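# Hang the spanner on the size-19 peg

## Task

Hang the spanner by its ring from the peg that sits at the top of the longest spanner silhouette on the tool board, the one labelled 19.

## Robot and tools

Robot: two arms, left_arm carrying a five-finger left hand and right_arm carrying a five-finger right hand (mirror images). Base poses in the scene frame: left_arm at (-0.056, +0.299, +0.046) m, quat_wxyz (+1.000, 0, 0, +0.006); right_arm at (+0.033, -0.245, +0.030) m, quat_wxyz (+1.000, 0, 0, +0.014). A post stands on the floor behind the arms. Loose objects may occasionally get nudged by the scene itself. Two reference images come with the task; show_instructions displays them.

Scene frame: origin at table-top height, halfway between the nominal bases; +x points out over the table, +y toward left_arm, +z up. Camera left/right does not match arm names. Reported end_effector_position (m) and end_effector_quat_wxyz are in this frame and can be a few cm off, worse at long reach.

Hand point: rides with the palm, 0.05 m in front of it and 0.15 m out from the wrist face. Its +z runs along the straight fingers, +y out of the palm, +x across the palm away from the thumb on the right hand (toward the thumb on the left hand). Straight fingers extend 0.06-0.07 m past the point along +z and lie 0.06 m behind it along -y. A rigid bracket on the little-finger side of the wrist can collide with things.

Row layout (used by execute_actions and move): 28 numbers, each in [-1, 1], always all 28 even if one arm is idle. Order: left_arm dx, dy, dz, rx, ry, rz; left hand little, ring, middle, index, thumb_bend, thumb_turn, force_limit, speed; then the same 14 for right_arm and right hand. The six pose numbers are an offset, not a pose: they are measured from that arm's current Hand target, along that Hand target's own axes. 1.0 equals 0.6 m for dx, dy, dz and 180 degrees for the rotation vector rx, ry, rz. Sending six zeros requests nothing new for that arm. Orientation commands are clipped to 40 degrees from the measured orientation each control step.

Hand numbers: finger and thumb_bend targets run from +1 (straight/open) to -1 (curled/closed); thumb_turn +1 puts the thumb beside the palm, -1 opposite the fingers. force_limit maps -1..+1 to about 0..10 N at the fingertip (0..15 N for the two thumb motors); speed rises from near zero at -1 to full at +0.48 and stays full up to +1. For a soft grip close with speed at -0.94 or below. With the thumb turned in, the hand wraps objects roughly 0.035-0.065 m thick, or a handle down to about 0.025 m; a thumb-tip to index-pad pinch can hold light items. There is no 'unchanged' value: to keep a hand as it is, resend the eight numbers of its last executed row (before any row, send its hand_measured six, then hand_force_limit and hand_speed). A motor moves only when its target changes by 0.002 or more. To squeeze harder, raise force_limit and send a target more closed than hand_measured; to loosen, send one more open.

execute_actions: actions is a list of actions; each action is a table of up to 15 rows, one per 1/30 s step; a short table repeats its last row to step 15. Every row in an action counts from the Hand target at that action's start, so repeating an offset in a later action moves further. cameras picks images by name (["all"], [] or null).

move: target is one 28-number row or a list of up to 15 rows; every row's offsets count from the same starting Hand targets, not from the previous row. speed is m/s (0.002 to 4.3, default 0.25; rotation up to twice that in rad/s), one value or one per target. blend is in m, rounding corners between listed targets (0 means stop at each). blocking=false returns after about 0.5 s while the move continues. Paths are straight, capped at 10 s total, and do not avoid obstacles or the other arm; hands lag and can overshoot when fast. Hand numbers in the first row are sent at the start; later rows' hand numbers are applied on arrival.

wait: seconds 0 to 3600, lets the scene run without new commands. stop: brakes a running move. zoom_image: camera (cam_head_left, cam_head_right, cam_high, cam_left_wrist, cam_right_wrist) and region [x0, y0, x1, y1] in pixels, at most 504 by 504, from that camera's newest image. finished_scene: ends the scene for good; the spanner must stay hung without the robot.

Results: per arm, end_effector_position and quat, Hand target (the last commanded pose after clipping; next offsets count from it), joint positions, velocities and torques, and per hand hand_measured, hand_stopped_by (moving, target, force, stalled, fault), hand_load_n (positive when pushed open; a drop to about 0 means the grip is lost), hand_force_limit, hand_speed. A move adds a move: line (done, off_target, moving, held, fault) and limits such as paced or held. Resting 1-3 cm (sometimes 5 cm) low is normal from friction and weight, not proof of contact; if short, send the missing distance as an offset. A blocked arm keeps pushing until commanded back past its hand point. Camera images are 896x504; calibration is given per camera.

Avoid: dropping the spanner even a few mm, releasing it while it moves, hitting the board, table or post hard, letting anything leave the table, arms pressing or colliding with each other (can end the scene), overloading fingers, and long stretched-out holds that overheat motors (MOTOR HOT, then the arm goes limp for 30-60 s). Keep motions smooth.

Each tool is called after "Emit:" by a JSON object that holds its "fn" and its "kwargs", one argument or row to a line.

Reference images:

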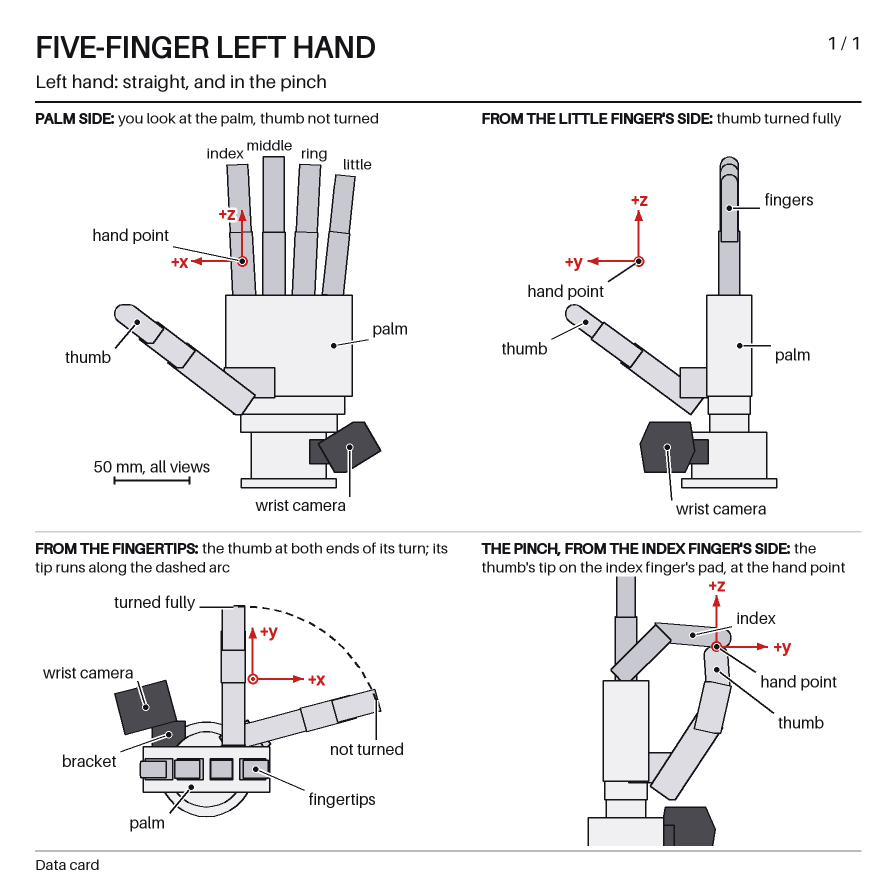

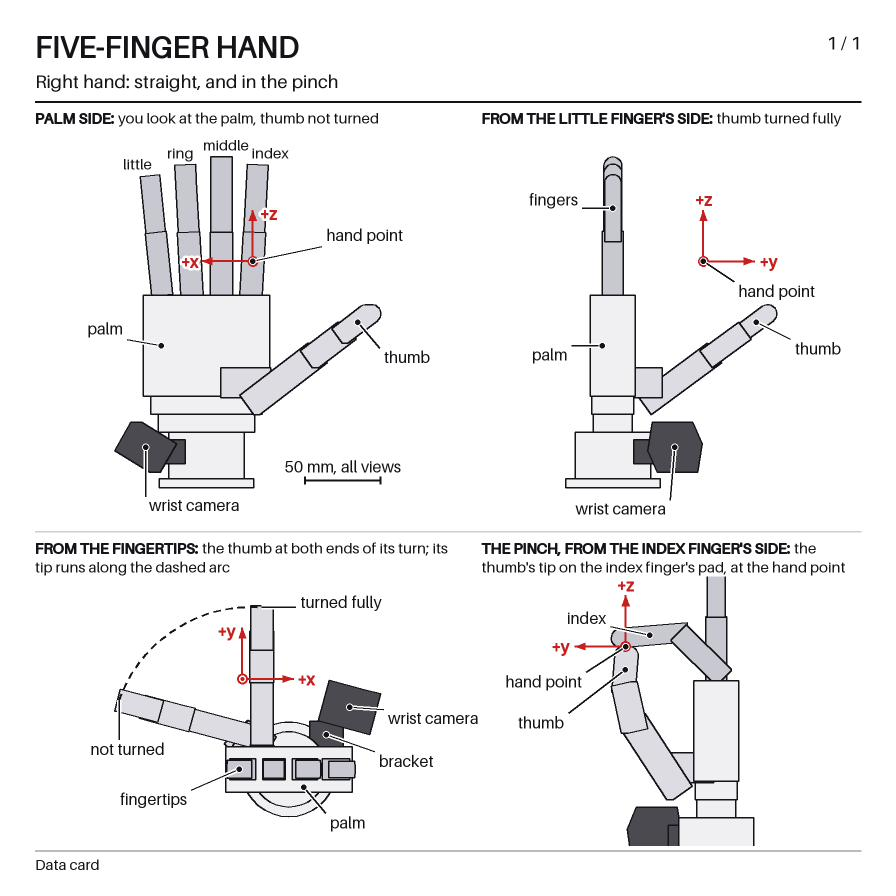

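## Session

Emit:
{"fn": "execute_actions", "kwargs": {
  "actions": []
}}

Scene clock: 0.00 s.
left_arm: end_effector_position=(+0.3446, -0.1980, +0.3339) hand_measured=(+1.000, +1.000, +1.000, +1.000, +1.000, +1.000) hand_load_n=(+0.0, +0.0, +0.0, +0.0, +0.0, +0.5) hand_stopped_by=(target, target, target, target, target, target) hand_force_limit=0.00 hand_speed=-0.80 end_effector_quat_wxyz=(+0.571, +0.494, +0.406, -0.515) | right_arm: end_effector_position=(+0.2502, -0.5585, +0.2073) hand_measured=(+1.000, +1.000, +1.000, +1.000, +1.000, +1.000) hand_load_n=(+0.0, +0.0, +0.0, +0.0, +0.0, +0.0) hand_stopped_by=(target, target, target, target, target, target) hand_force_limit=0.00 hand_speed=-0.80 end_effector_quat_wxyz=(+0.258, -0.254, +0.917, -0.165)
Joint positions: left_arm=[-0.724 1.604 0.873 1.022 0.885 1.491] | right_arm=[-1.293 1.244 0.997 -0.935 -0.499 -0.135]
Joint velocities: within noise
Joint torques (N m): no reading
Heat: left arm: hottest waist 33 °C; right arm: hottest wrist yaw 34 °C.
Hand target: left_arm +0.3475, -0.2005, +0.3472; +0.579, +0.495, +0.395, -0.514 | right_arm +0.2526, -0.5659, +0.2171; +0.258, -0.257, +0.914, -0.178

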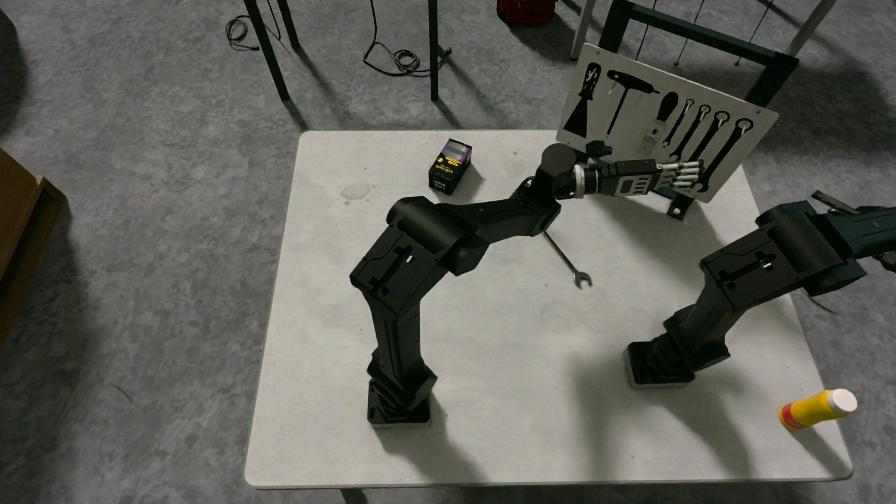

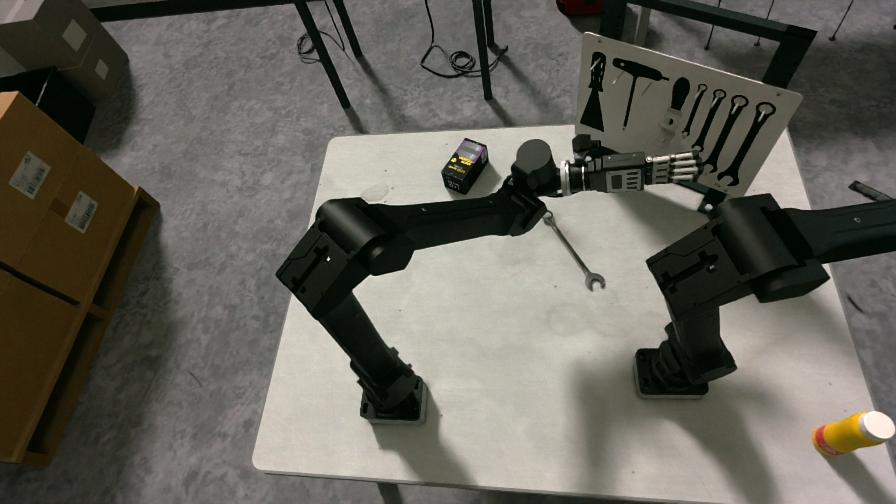

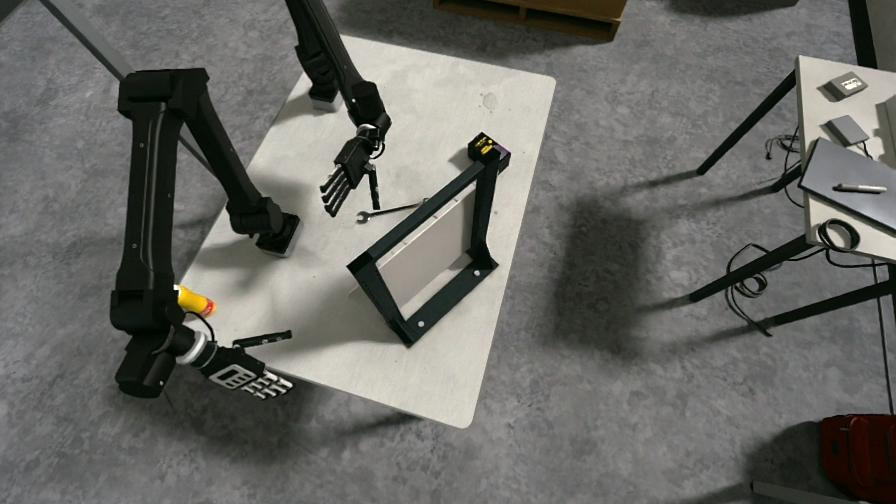

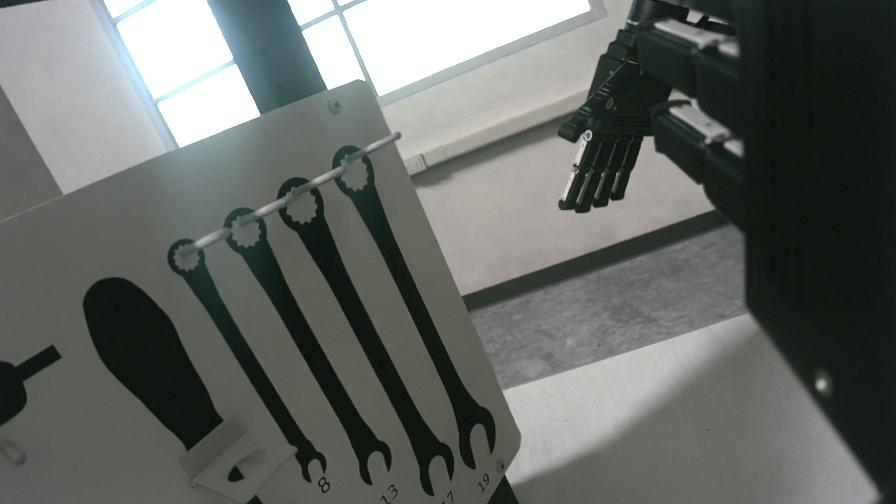

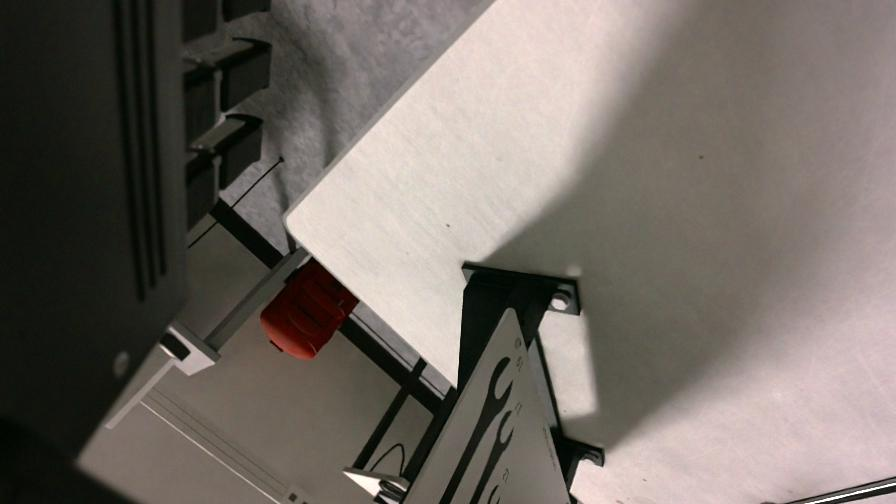

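Emit:
{"fn": "zoom_image", "kwargs": {
  "camera": "cam_head_right",
  "region": [500, 130, 820, 310]
}}

Emit:
{"fn": "zoom_image", "kwargs": {
  "camera": "cam_head_left",
  "region": [480, 30, 800, 310]
}}

Emit:
{"fn": "zoom_image", "kwargs": {
  "camera": "cam_left_wrist",
  "region": [100, 80, 560, 504]
}}

Emit:
{"fn": "zoom_image", "kwargs": {
  "camera": "cam_high",
  "region": [300, 120, 560, 360]
}}

Scaled by 1.575 from the camera's image (finer frame: 1280x720).

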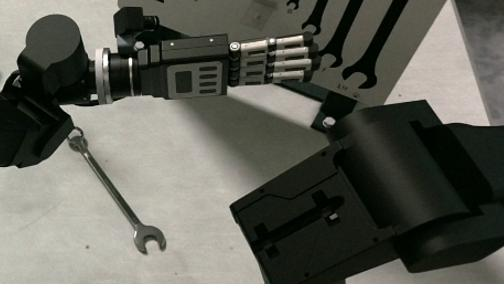

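Scaled by 1.575 from the camera's image (finer frame: 1280x720).

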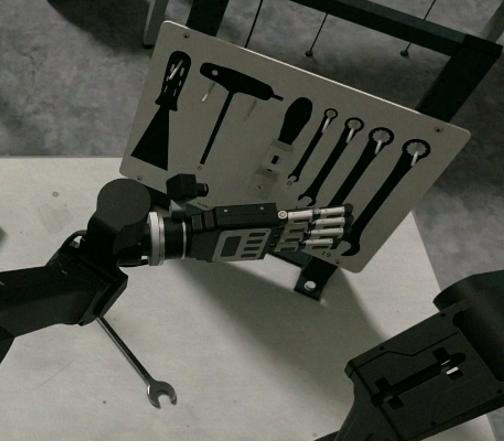

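Scaled by 1.096 from the camera's image (finer frame: 1280x720).

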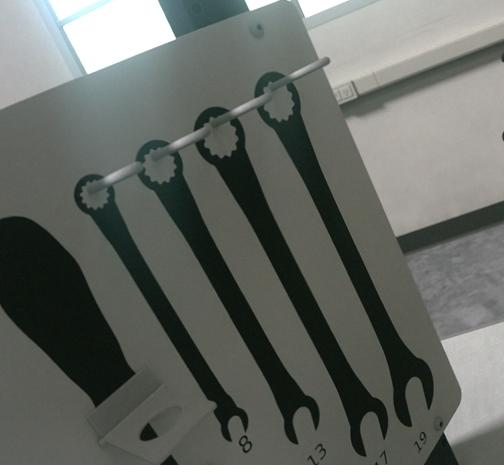

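Scaled by 1.938 from the camera's image (finer frame: 1280x720).

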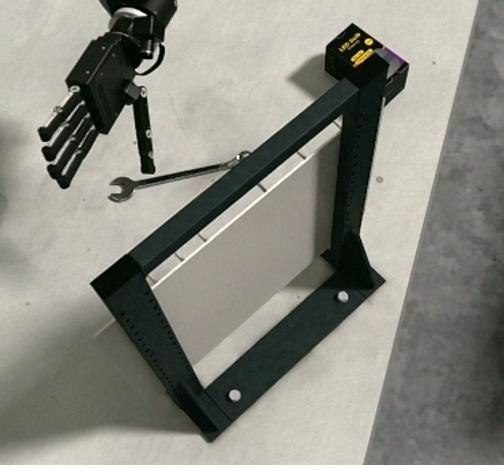

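Emit:
{"fn": "zoom_image", "kwargs": {
  "camera": "cam_head_left",
  "region": [680, 80, 780, 140]
}}

Emit:
{"fn": "zoom_image", "kwargs": {
  "camera": "cam_head_right",
  "region": [710, 70, 810, 130]
}}

Emit:
{"fn": "zoom_image", "kwargs": {
  "camera": "cam_left_wrist",
  "region": [260, 80, 440, 230]
}}

Scaled by 5.040 from the camera's image (finer frame: 1280x720).

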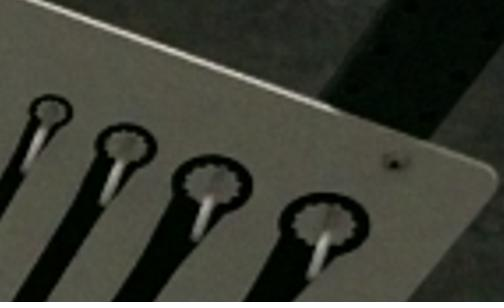

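Scaled by 5.040 from the camera's image (finer frame: 1280x720).

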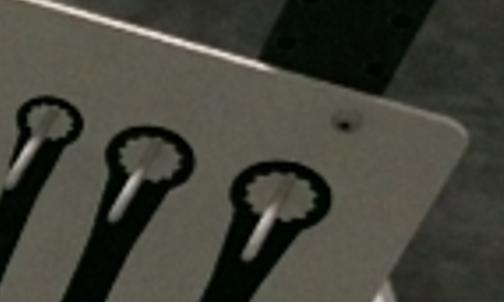

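Scaled by 2.800 from the camera's image (finer frame: 1280x720).

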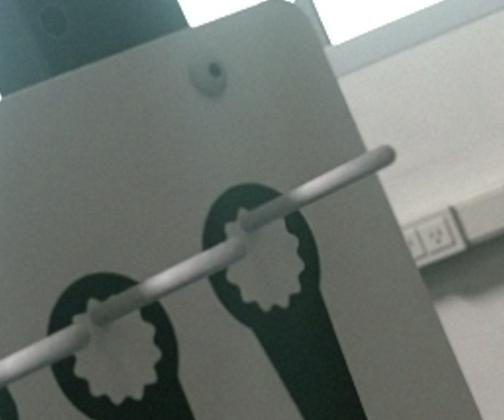

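Emit:
{"fn": "move", "kwargs": {
  "target": [
    [0.2767,-0.1738,-0.2485,-0.267,-0.0129,-0.532,1,1,1,1,1,1,0,-0.8,0,0,0,0,0,0,1,1,1,1,1,1,0,-0.8]
  ],
  "speed": [0.2],
  "cameras": ["all"]
}}

Scene clock: 92.90 s.
left_arm: end_effector_position=(+0.2793, -0.0905, +0.1391) hand_measured=(+1.000, +1.000, +1.000, +1.000, +1.000, +1.000) hand_load_n=(+0.0, +0.0, +0.0, +0.0, +0.0, +0.0) hand_stopped_by=(target, target, target, target, target, target) hand_force_limit=0.00 hand_speed=-0.80 end_effector_quat_wxyz=(+0.163, -0.201, +0.765, -0.589) | right_arm: end_effector_position=(+0.2502, -0.5585, +0.2073) hand_measured=(+1.000, +1.000, +1.000, +1.000, +1.000, +1.000) hand_load_n=(+0.0, +0.0, +0.0, -0.5, +0.0, +0.0) hand_stopped_by=(target, target, target, target, target, target) hand_force_limit=0.00 hand_speed=-0.80 end_effector_quat_wxyz=(+0.258, -0.254, +0.917, -0.165)
Joint positions: left_arm=[-0.697 1.443 0.562 0.608 0.346 0.107] | right_arm=[-1.293 1.244 0.997 -0.935 -0.499 -0.135]
Joint torques (N m): left_arm=[0.56 -11.05 6.61 0.83 0.18 0.02] | right_arm=[-1.49 -9.88 8.72 0.7 -0.38 -0.08]
Heat: left arm: hottest shoulder 34 °C; right arm: hottest wrist yaw 33 °C.
Hand target: left_arm +0.2789, -0.0868, +0.1398; +0.160, -0.208, +0.765, -0.588 | right_arm +0.2526, -0.5659, +0.2171; +0.258, -0.257, +0.914, -0.178
Off the commanded pose: left_arm 0.004 m, 1 deg | right_arm 0.012 m, 2 deg.
move: done
cam_left_wrist: T_world_to_cam=[[-0.10192, -0.3939, 0.91349, -0.12725], [-0.99479, 0.0396, -0.09391, 0.29698], [0.00082, -0.9183, -0.39588, 0.08109]] pos_world=[0.2824, 0.01258, 0.17624]

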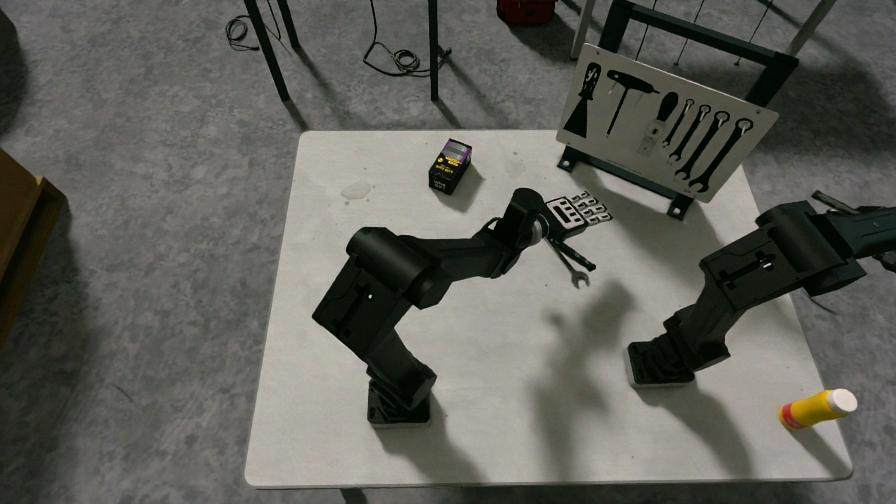

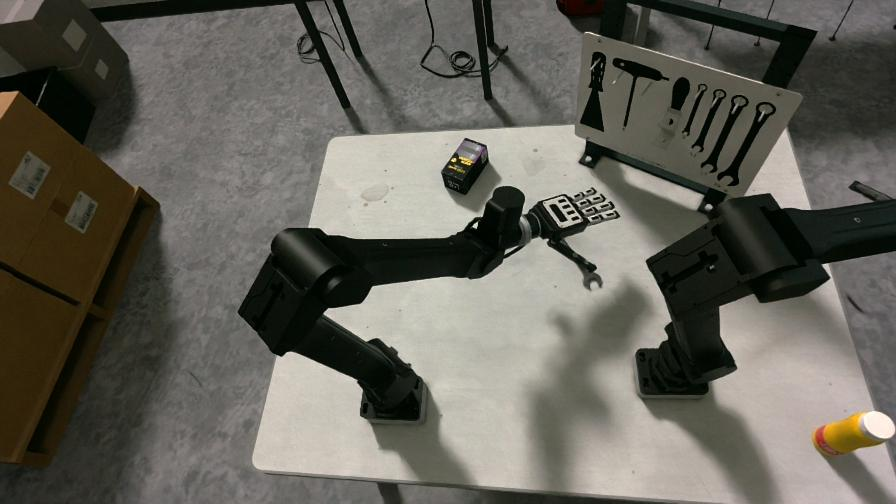

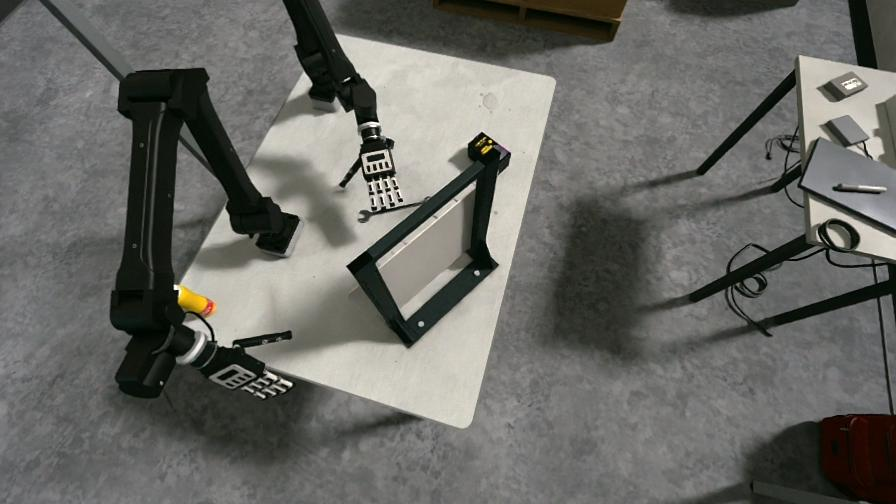

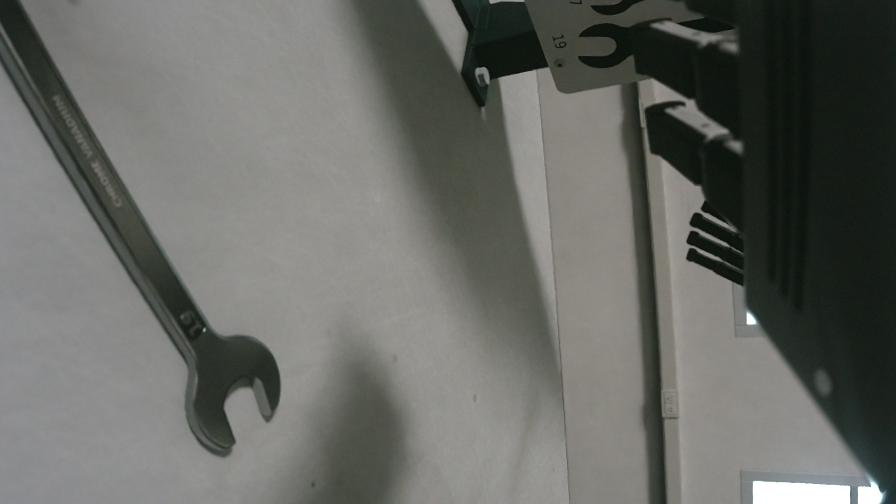

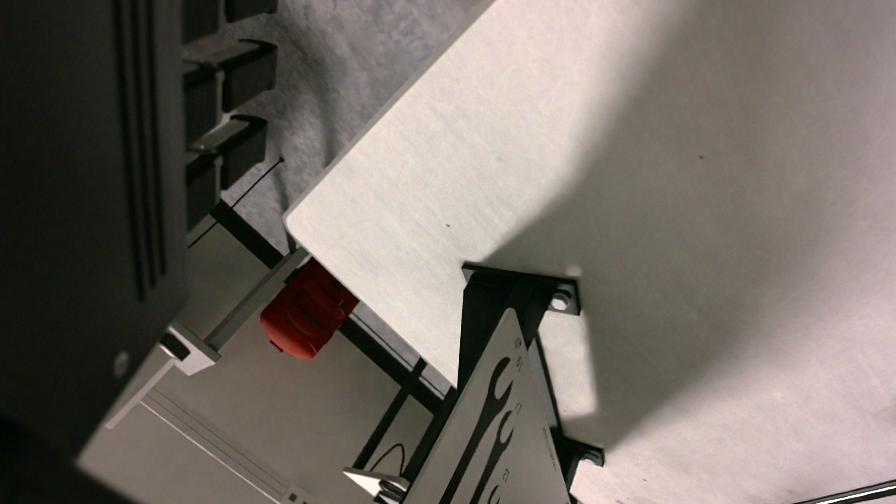

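Emit:
{"fn": "zoom_image", "kwargs": {
  "camera": "cam_left_wrist",
  "region": [0, 0, 504, 504]
}}

Emit:
{"fn": "zoom_image", "kwargs": {
  "camera": "cam_head_left",
  "region": [500, 170, 640, 310]
}}

Emit:
{"fn": "zoom_image", "kwargs": {
  "camera": "cam_head_right",
  "region": [520, 170, 640, 310]
}}

Emit:
{"fn": "zoom_image", "kwargs": {
  "camera": "cam_high",
  "region": [320, 150, 460, 250]
}}

Scaled by 1.000.

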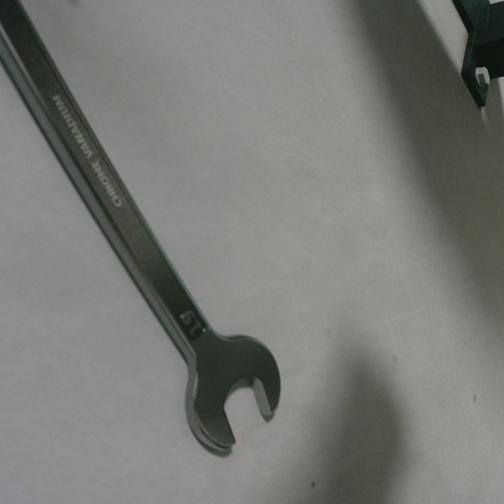

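Scaled by 3.600 from the camera's image (finer frame: 1280x720).

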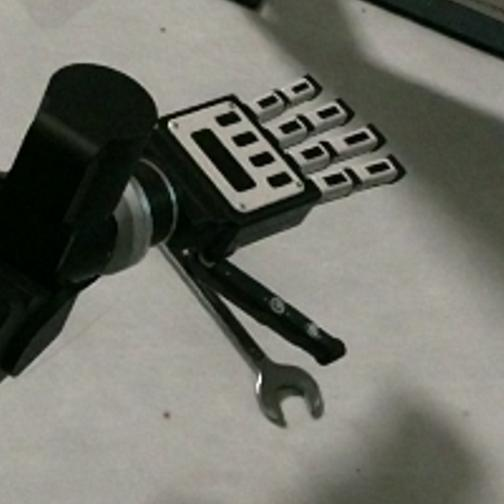

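Scaled by 3.600 from the camera's image (finer frame: 1280x720).

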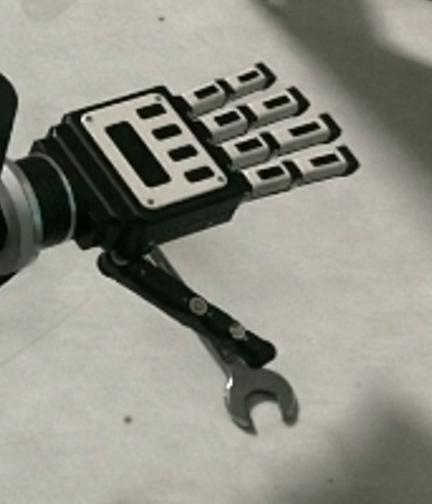

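Scaled by 3.600 from the camera's image (finer frame: 1280x720).

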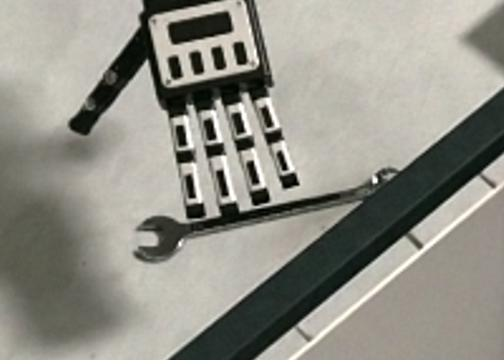

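Emit:
{"fn": "zoom_image", "kwargs": {
  "camera": "cam_head_left",
  "region": [540, 180, 620, 280]
}}

Emit:
{"fn": "zoom_image", "kwargs": {
  "camera": "cam_head_right",
  "region": [540, 180, 630, 290]
}}

Emit:
{"fn": "zoom_image", "kwargs": {
  "camera": "cam_high",
  "region": [330, 130, 440, 230]
}}

Scaled by 5.040 from the camera's image (finer frame: 1280x720).

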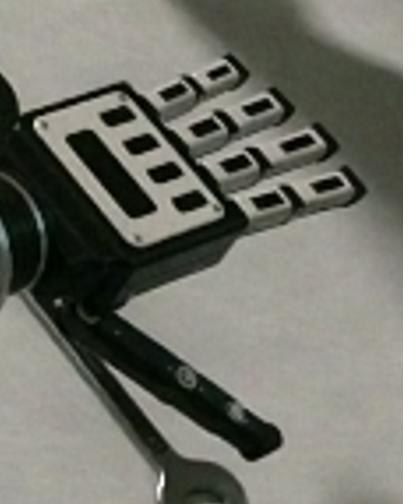

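Scaled by 4.582 from the camera's image (finer frame: 1280x720).

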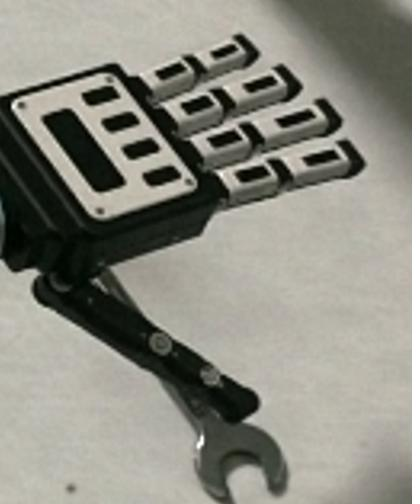

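Scaled by 4.582 from the camera's image (finer frame: 1280x720).

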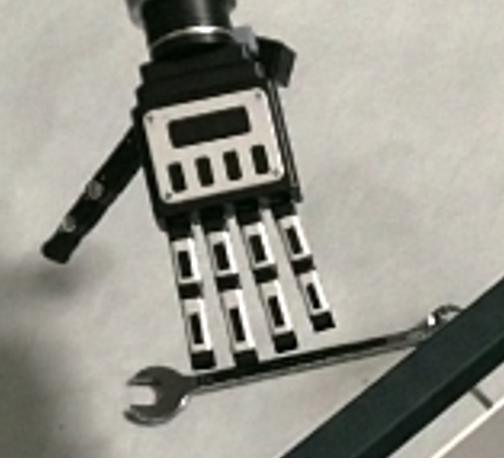

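Emit:
{"fn": "move", "kwargs": {
  "target": [
    [-0.0413,0.0805,0.0157,0,0,0,1,1,0.35,0.35,0.05,-1,-0.2,-0.3,0,0,0,0,0,0,1,1,1,1,1,1,0,-0.8]
  ],
  "speed": [0.1],
  "cameras": ["all"]
}}

Scene clock: 136.53 s.
left_arm: end_effector_position=(+0.2958, -0.0726, +0.0902) hand_measured=(+1.000, +1.000, +0.350, +0.350, +0.050, -1.000) hand_load_n=(+0.0, +0.0, +0.0, +0.0, +0.0, +0.0) hand_stopped_by=(target, target, target, target, target, target) hand_force_limit=-0.20 hand_speed=-0.30 end_effector_quat_wxyz=(+0.153, -0.213, +0.768, -0.584) | right_arm: end_effector_position=(+0.2502, -0.5585, +0.2073) hand_measured=(+1.000, +1.000, +1.000, +1.000, +1.000, +1.000) hand_load_n=(+0.0, +0.0, +0.0, +0.0, +0.0, +0.0) hand_stopped_by=(target, target, target, target, target, target) hand_force_limit=0.00 hand_speed=-0.80 end_effector_quat_wxyz=(+0.258, -0.254, +0.917, -0.165)
Joint positions: left_arm=[-0.627 1.596 0.546 0.75 0.412 0.11] | right_arm=[-1.293 1.244 0.997 -0.935 -0.499 -0.135]
Joint torques (N m): left_arm=[0.44 -10.64 5.41 2.24 0.19 0.18] | right_arm=[-1.55 -9.88 8.72 0.76 -0.38 -0.08]
Heat: left arm: hottest elbow 35 °C; right arm: hottest wrist yaw 33 °C.
Hand target: left_arm +0.2986, -0.0713, +0.0908; +0.160, -0.208, +0.765, -0.588 | right_arm +0.2526, -0.5659, +0.2171; +0.258, -0.257, +0.914, -0.178
Off the commanded pose: left_arm 0.003 m, 1 deg | right_arm 0.012 m, 2 deg.
move: done
cam_left_wrist: T_world_to_cam=[[-0.07038, -0.39803, 0.91467, -0.08357], [-0.9975, 0.03336, -0.06223, 0.30547], [-0.00575, -0.91676, -0.39939, 0.08055]] pos_world=[0.29929, 0.03039, 0.12762]

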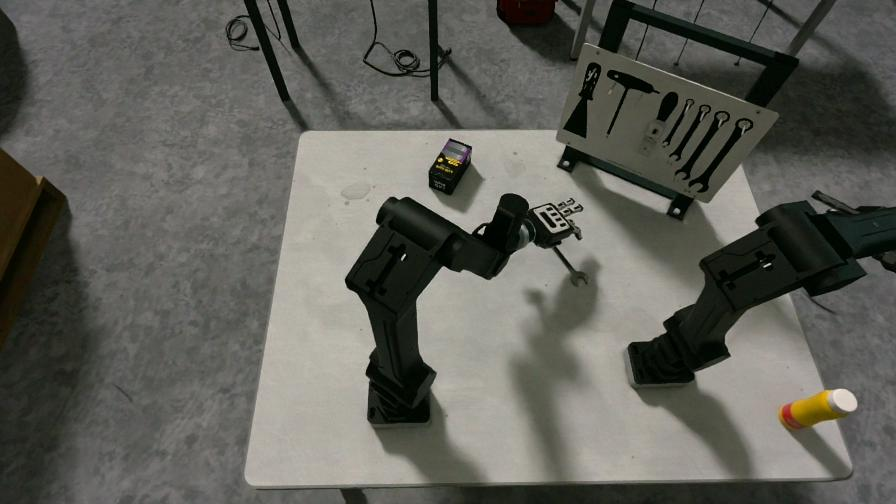

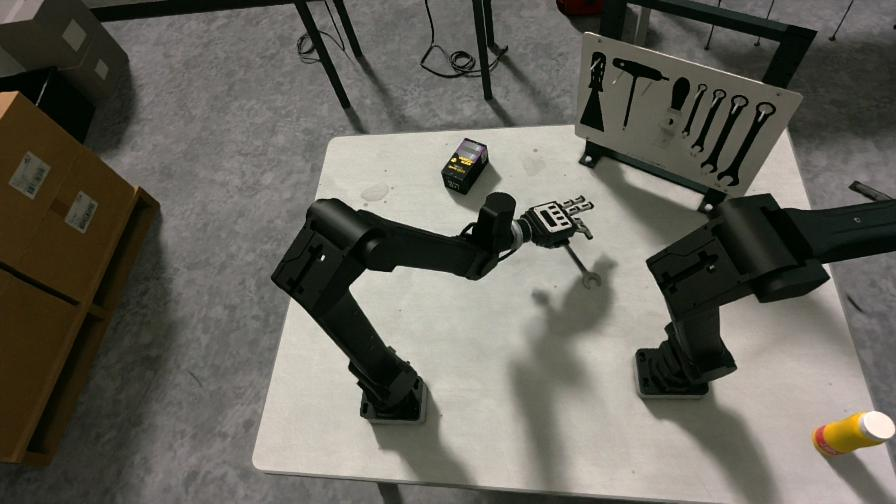

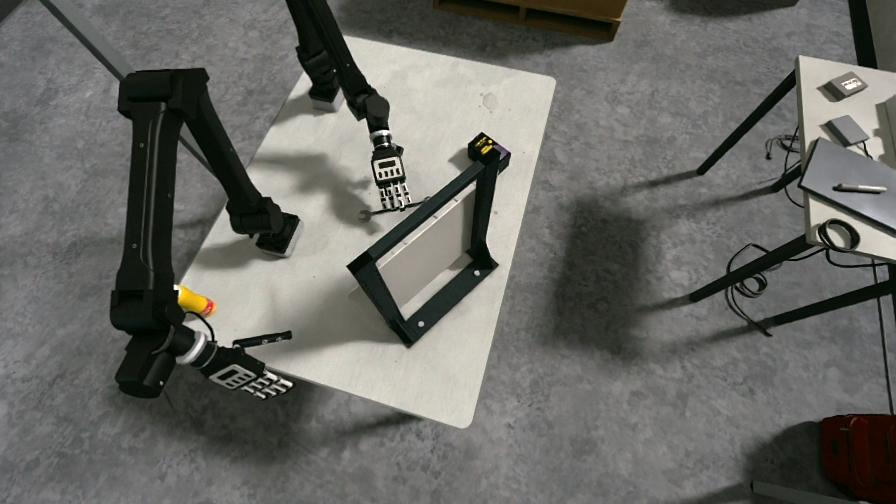

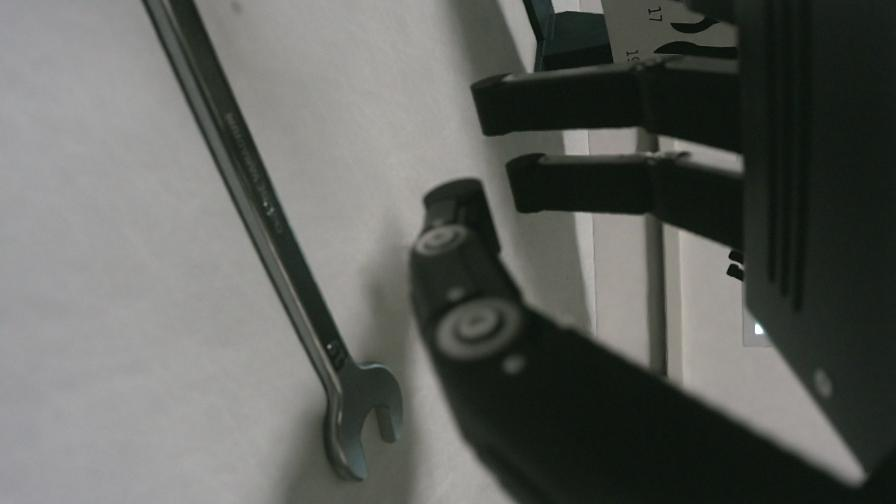

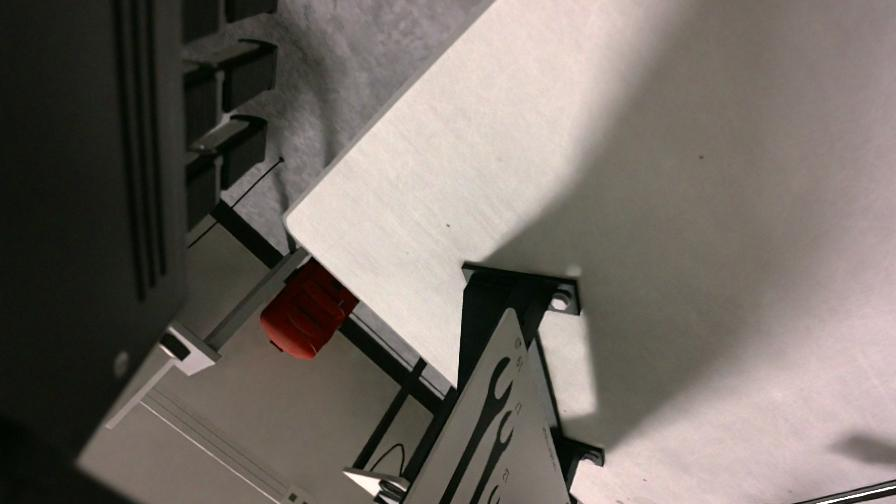

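Emit:
{"fn": "zoom_image", "kwargs": {
  "camera": "cam_left_wrist",
  "region": [120, 0, 520, 400]
}}

Scaled by 1.260 from the camera's image (finer frame: 1280x720).

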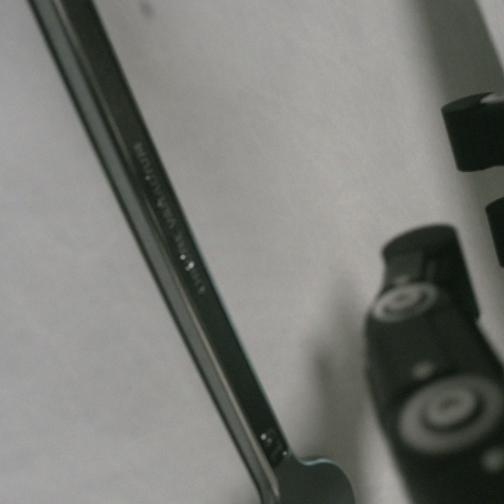

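Emit:
{"fn": "move", "kwargs": {
  "target": [
    [0,0.0564,0.0151,0,0,0,1,1,0.35,0.35,0.05,-1,-0.2,-0.3,0,0,0,0,0,0,1,1,1,1,1,1,0,-0.8]
  ],
  "speed": [0.06],
  "cameras": ["cam_head_left","cam_head_right","cam_left_wrist","cam_high"]
}}

Emit:
{"fn": "zoom_image", "kwargs": {
  "camera": "cam_left_wrist",
  "region": [120, 0, 620, 500]
}}

Emit:
{"fn": "zoom_image", "kwargs": {
  "camera": "cam_head_right",
  "region": [520, 180, 640, 300]
}}

Emit:
{"fn": "zoom_image", "kwargs": {
  "camera": "cam_high",
  "region": [330, 130, 450, 230]
}}

Scene clock: 155.03 s.
left_arm: end_effector_position=(+0.2971, -0.0736, +0.0577) hand_measured=(+1.000, +1.000, +0.350, +0.350, +0.050, -1.000) hand_load_n=(+0.0, +0.0, +0.0, +0.0, +0.0, +0.0) hand_stopped_by=(target, target, target, target, target, target) hand_force_limit=-0.20 hand_speed=-0.30 end_effector_quat_wxyz=(+0.155, -0.212, +0.767, -0.586) | right_arm: end_effector_position=(+0.2502, -0.5585, +0.2073) hand_measured=(+1.000, +1.000, +1.000, +1.000, +1.000, +1.000) hand_load_n=(+0.0, +0.0, +0.0, +0.0, +0.0, +0.0) hand_stopped_by=(target, target, target, target, target, target) hand_force_limit=0.00 hand_speed=-0.80 end_effector_quat_wxyz=(+0.258, -0.254, +0.917, -0.165)
Joint positions: left_arm=[-0.627 1.717 0.538 0.884 0.412 0.11] | right_arm=[-1.293 1.244 0.997 -0.935 -0.499 -0.135]
Joint torques (N m): left_arm=[0.32 -11.05 4.23 2.24 0.19 0.17] | right_arm=[-1.67 -9.88 8.68 0.75 -0.37 -0.07]
Heat: left arm: hottest shoulder 34 °C; right arm: hottest wrist yaw 33 °C.
Hand target: left_arm +0.2986, -0.0713, +0.0557; +0.160, -0.209, +0.765, -0.588 | right_arm +0.2526, -0.5659, +0.2171; +0.258, -0.257, +0.914, -0.178
Off the commanded pose: left_arm 0.003 m, 1 deg | right_arm 0.012 m, 2 deg.
move: done
cam_left_wrist: T_world_to_cam=[[-0.07524, -0.39501, 0.91559, -0.05257], [-0.99716, 0.03324, -0.0676, 0.30507], [-0.00374, -0.91807, -0.39639, 0.06578]] pos_world=[0.30049, 0.02949, 0.09483]
Images, in order (width x height): cam_head_left 896x504, cam_head_right 896x504, cam_high 896x504, cam_left_wrist 896x504.

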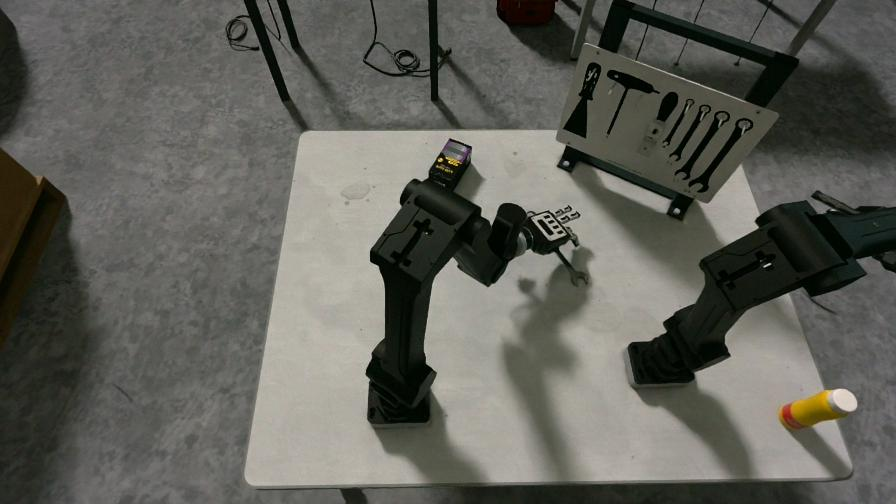

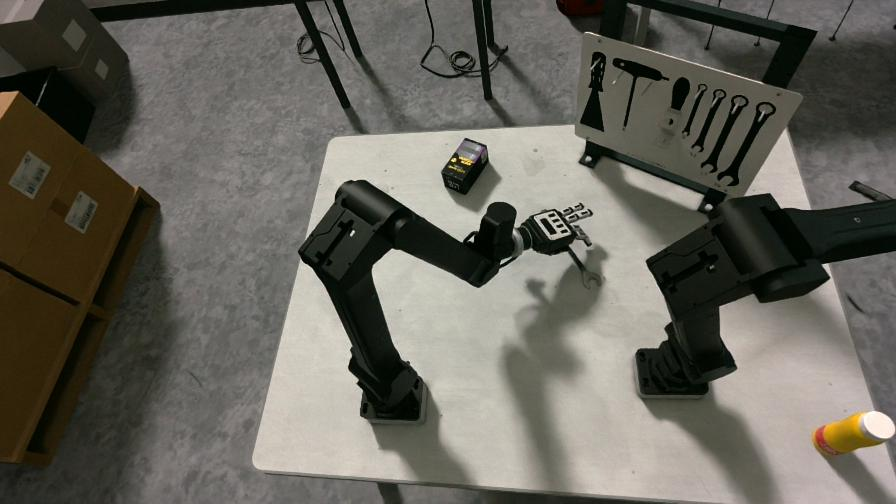

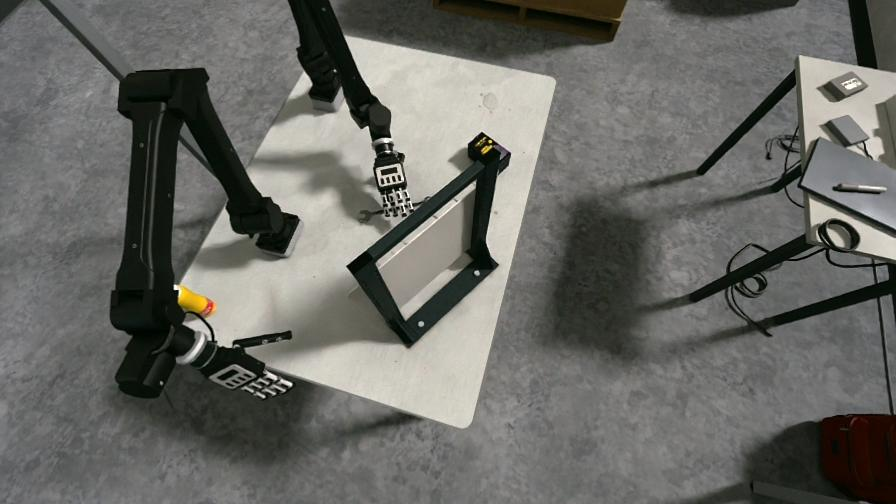

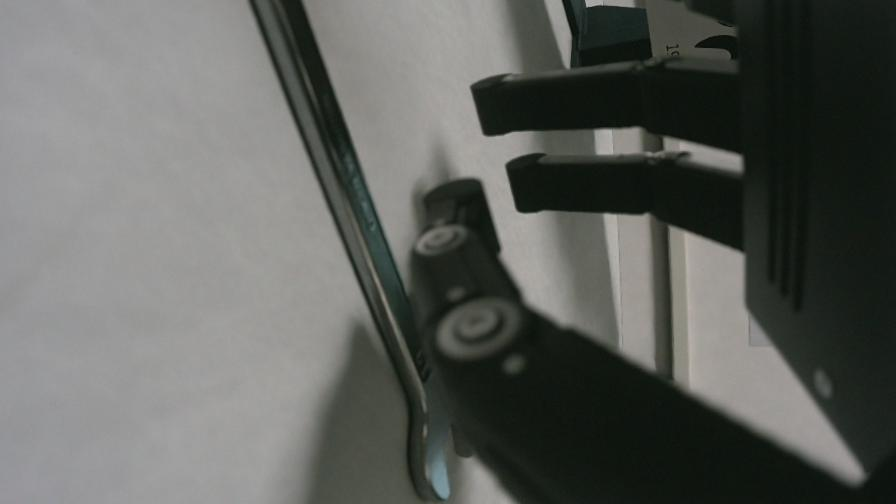

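Scaled by 1.008 from the camera's image (finer frame: 1280x720).

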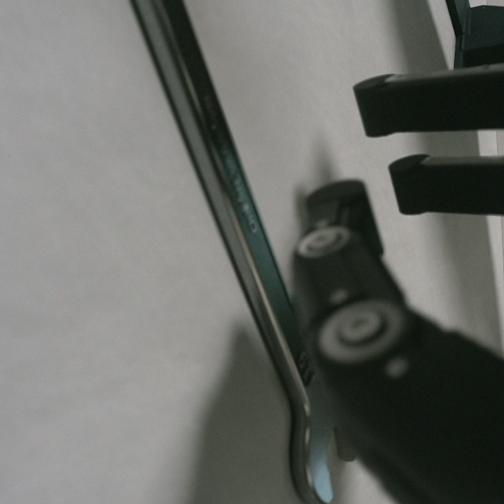

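Scaled by 4.200 from the camera's image (finer frame: 1280x720).

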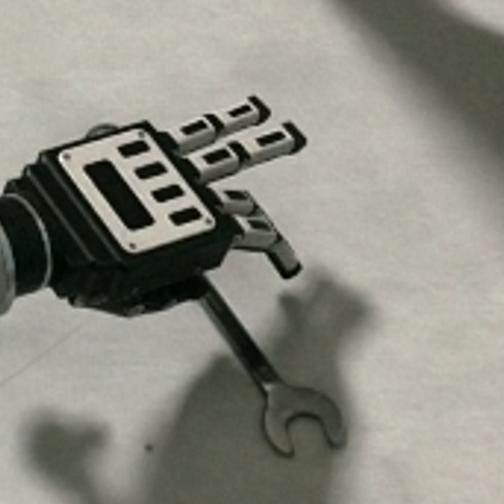

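Scaled by 4.200 from the camera's image (finer frame: 1280x720).

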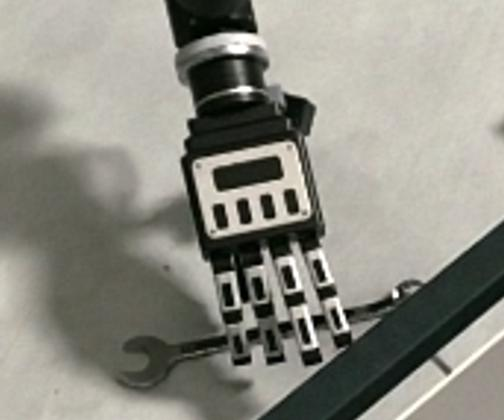

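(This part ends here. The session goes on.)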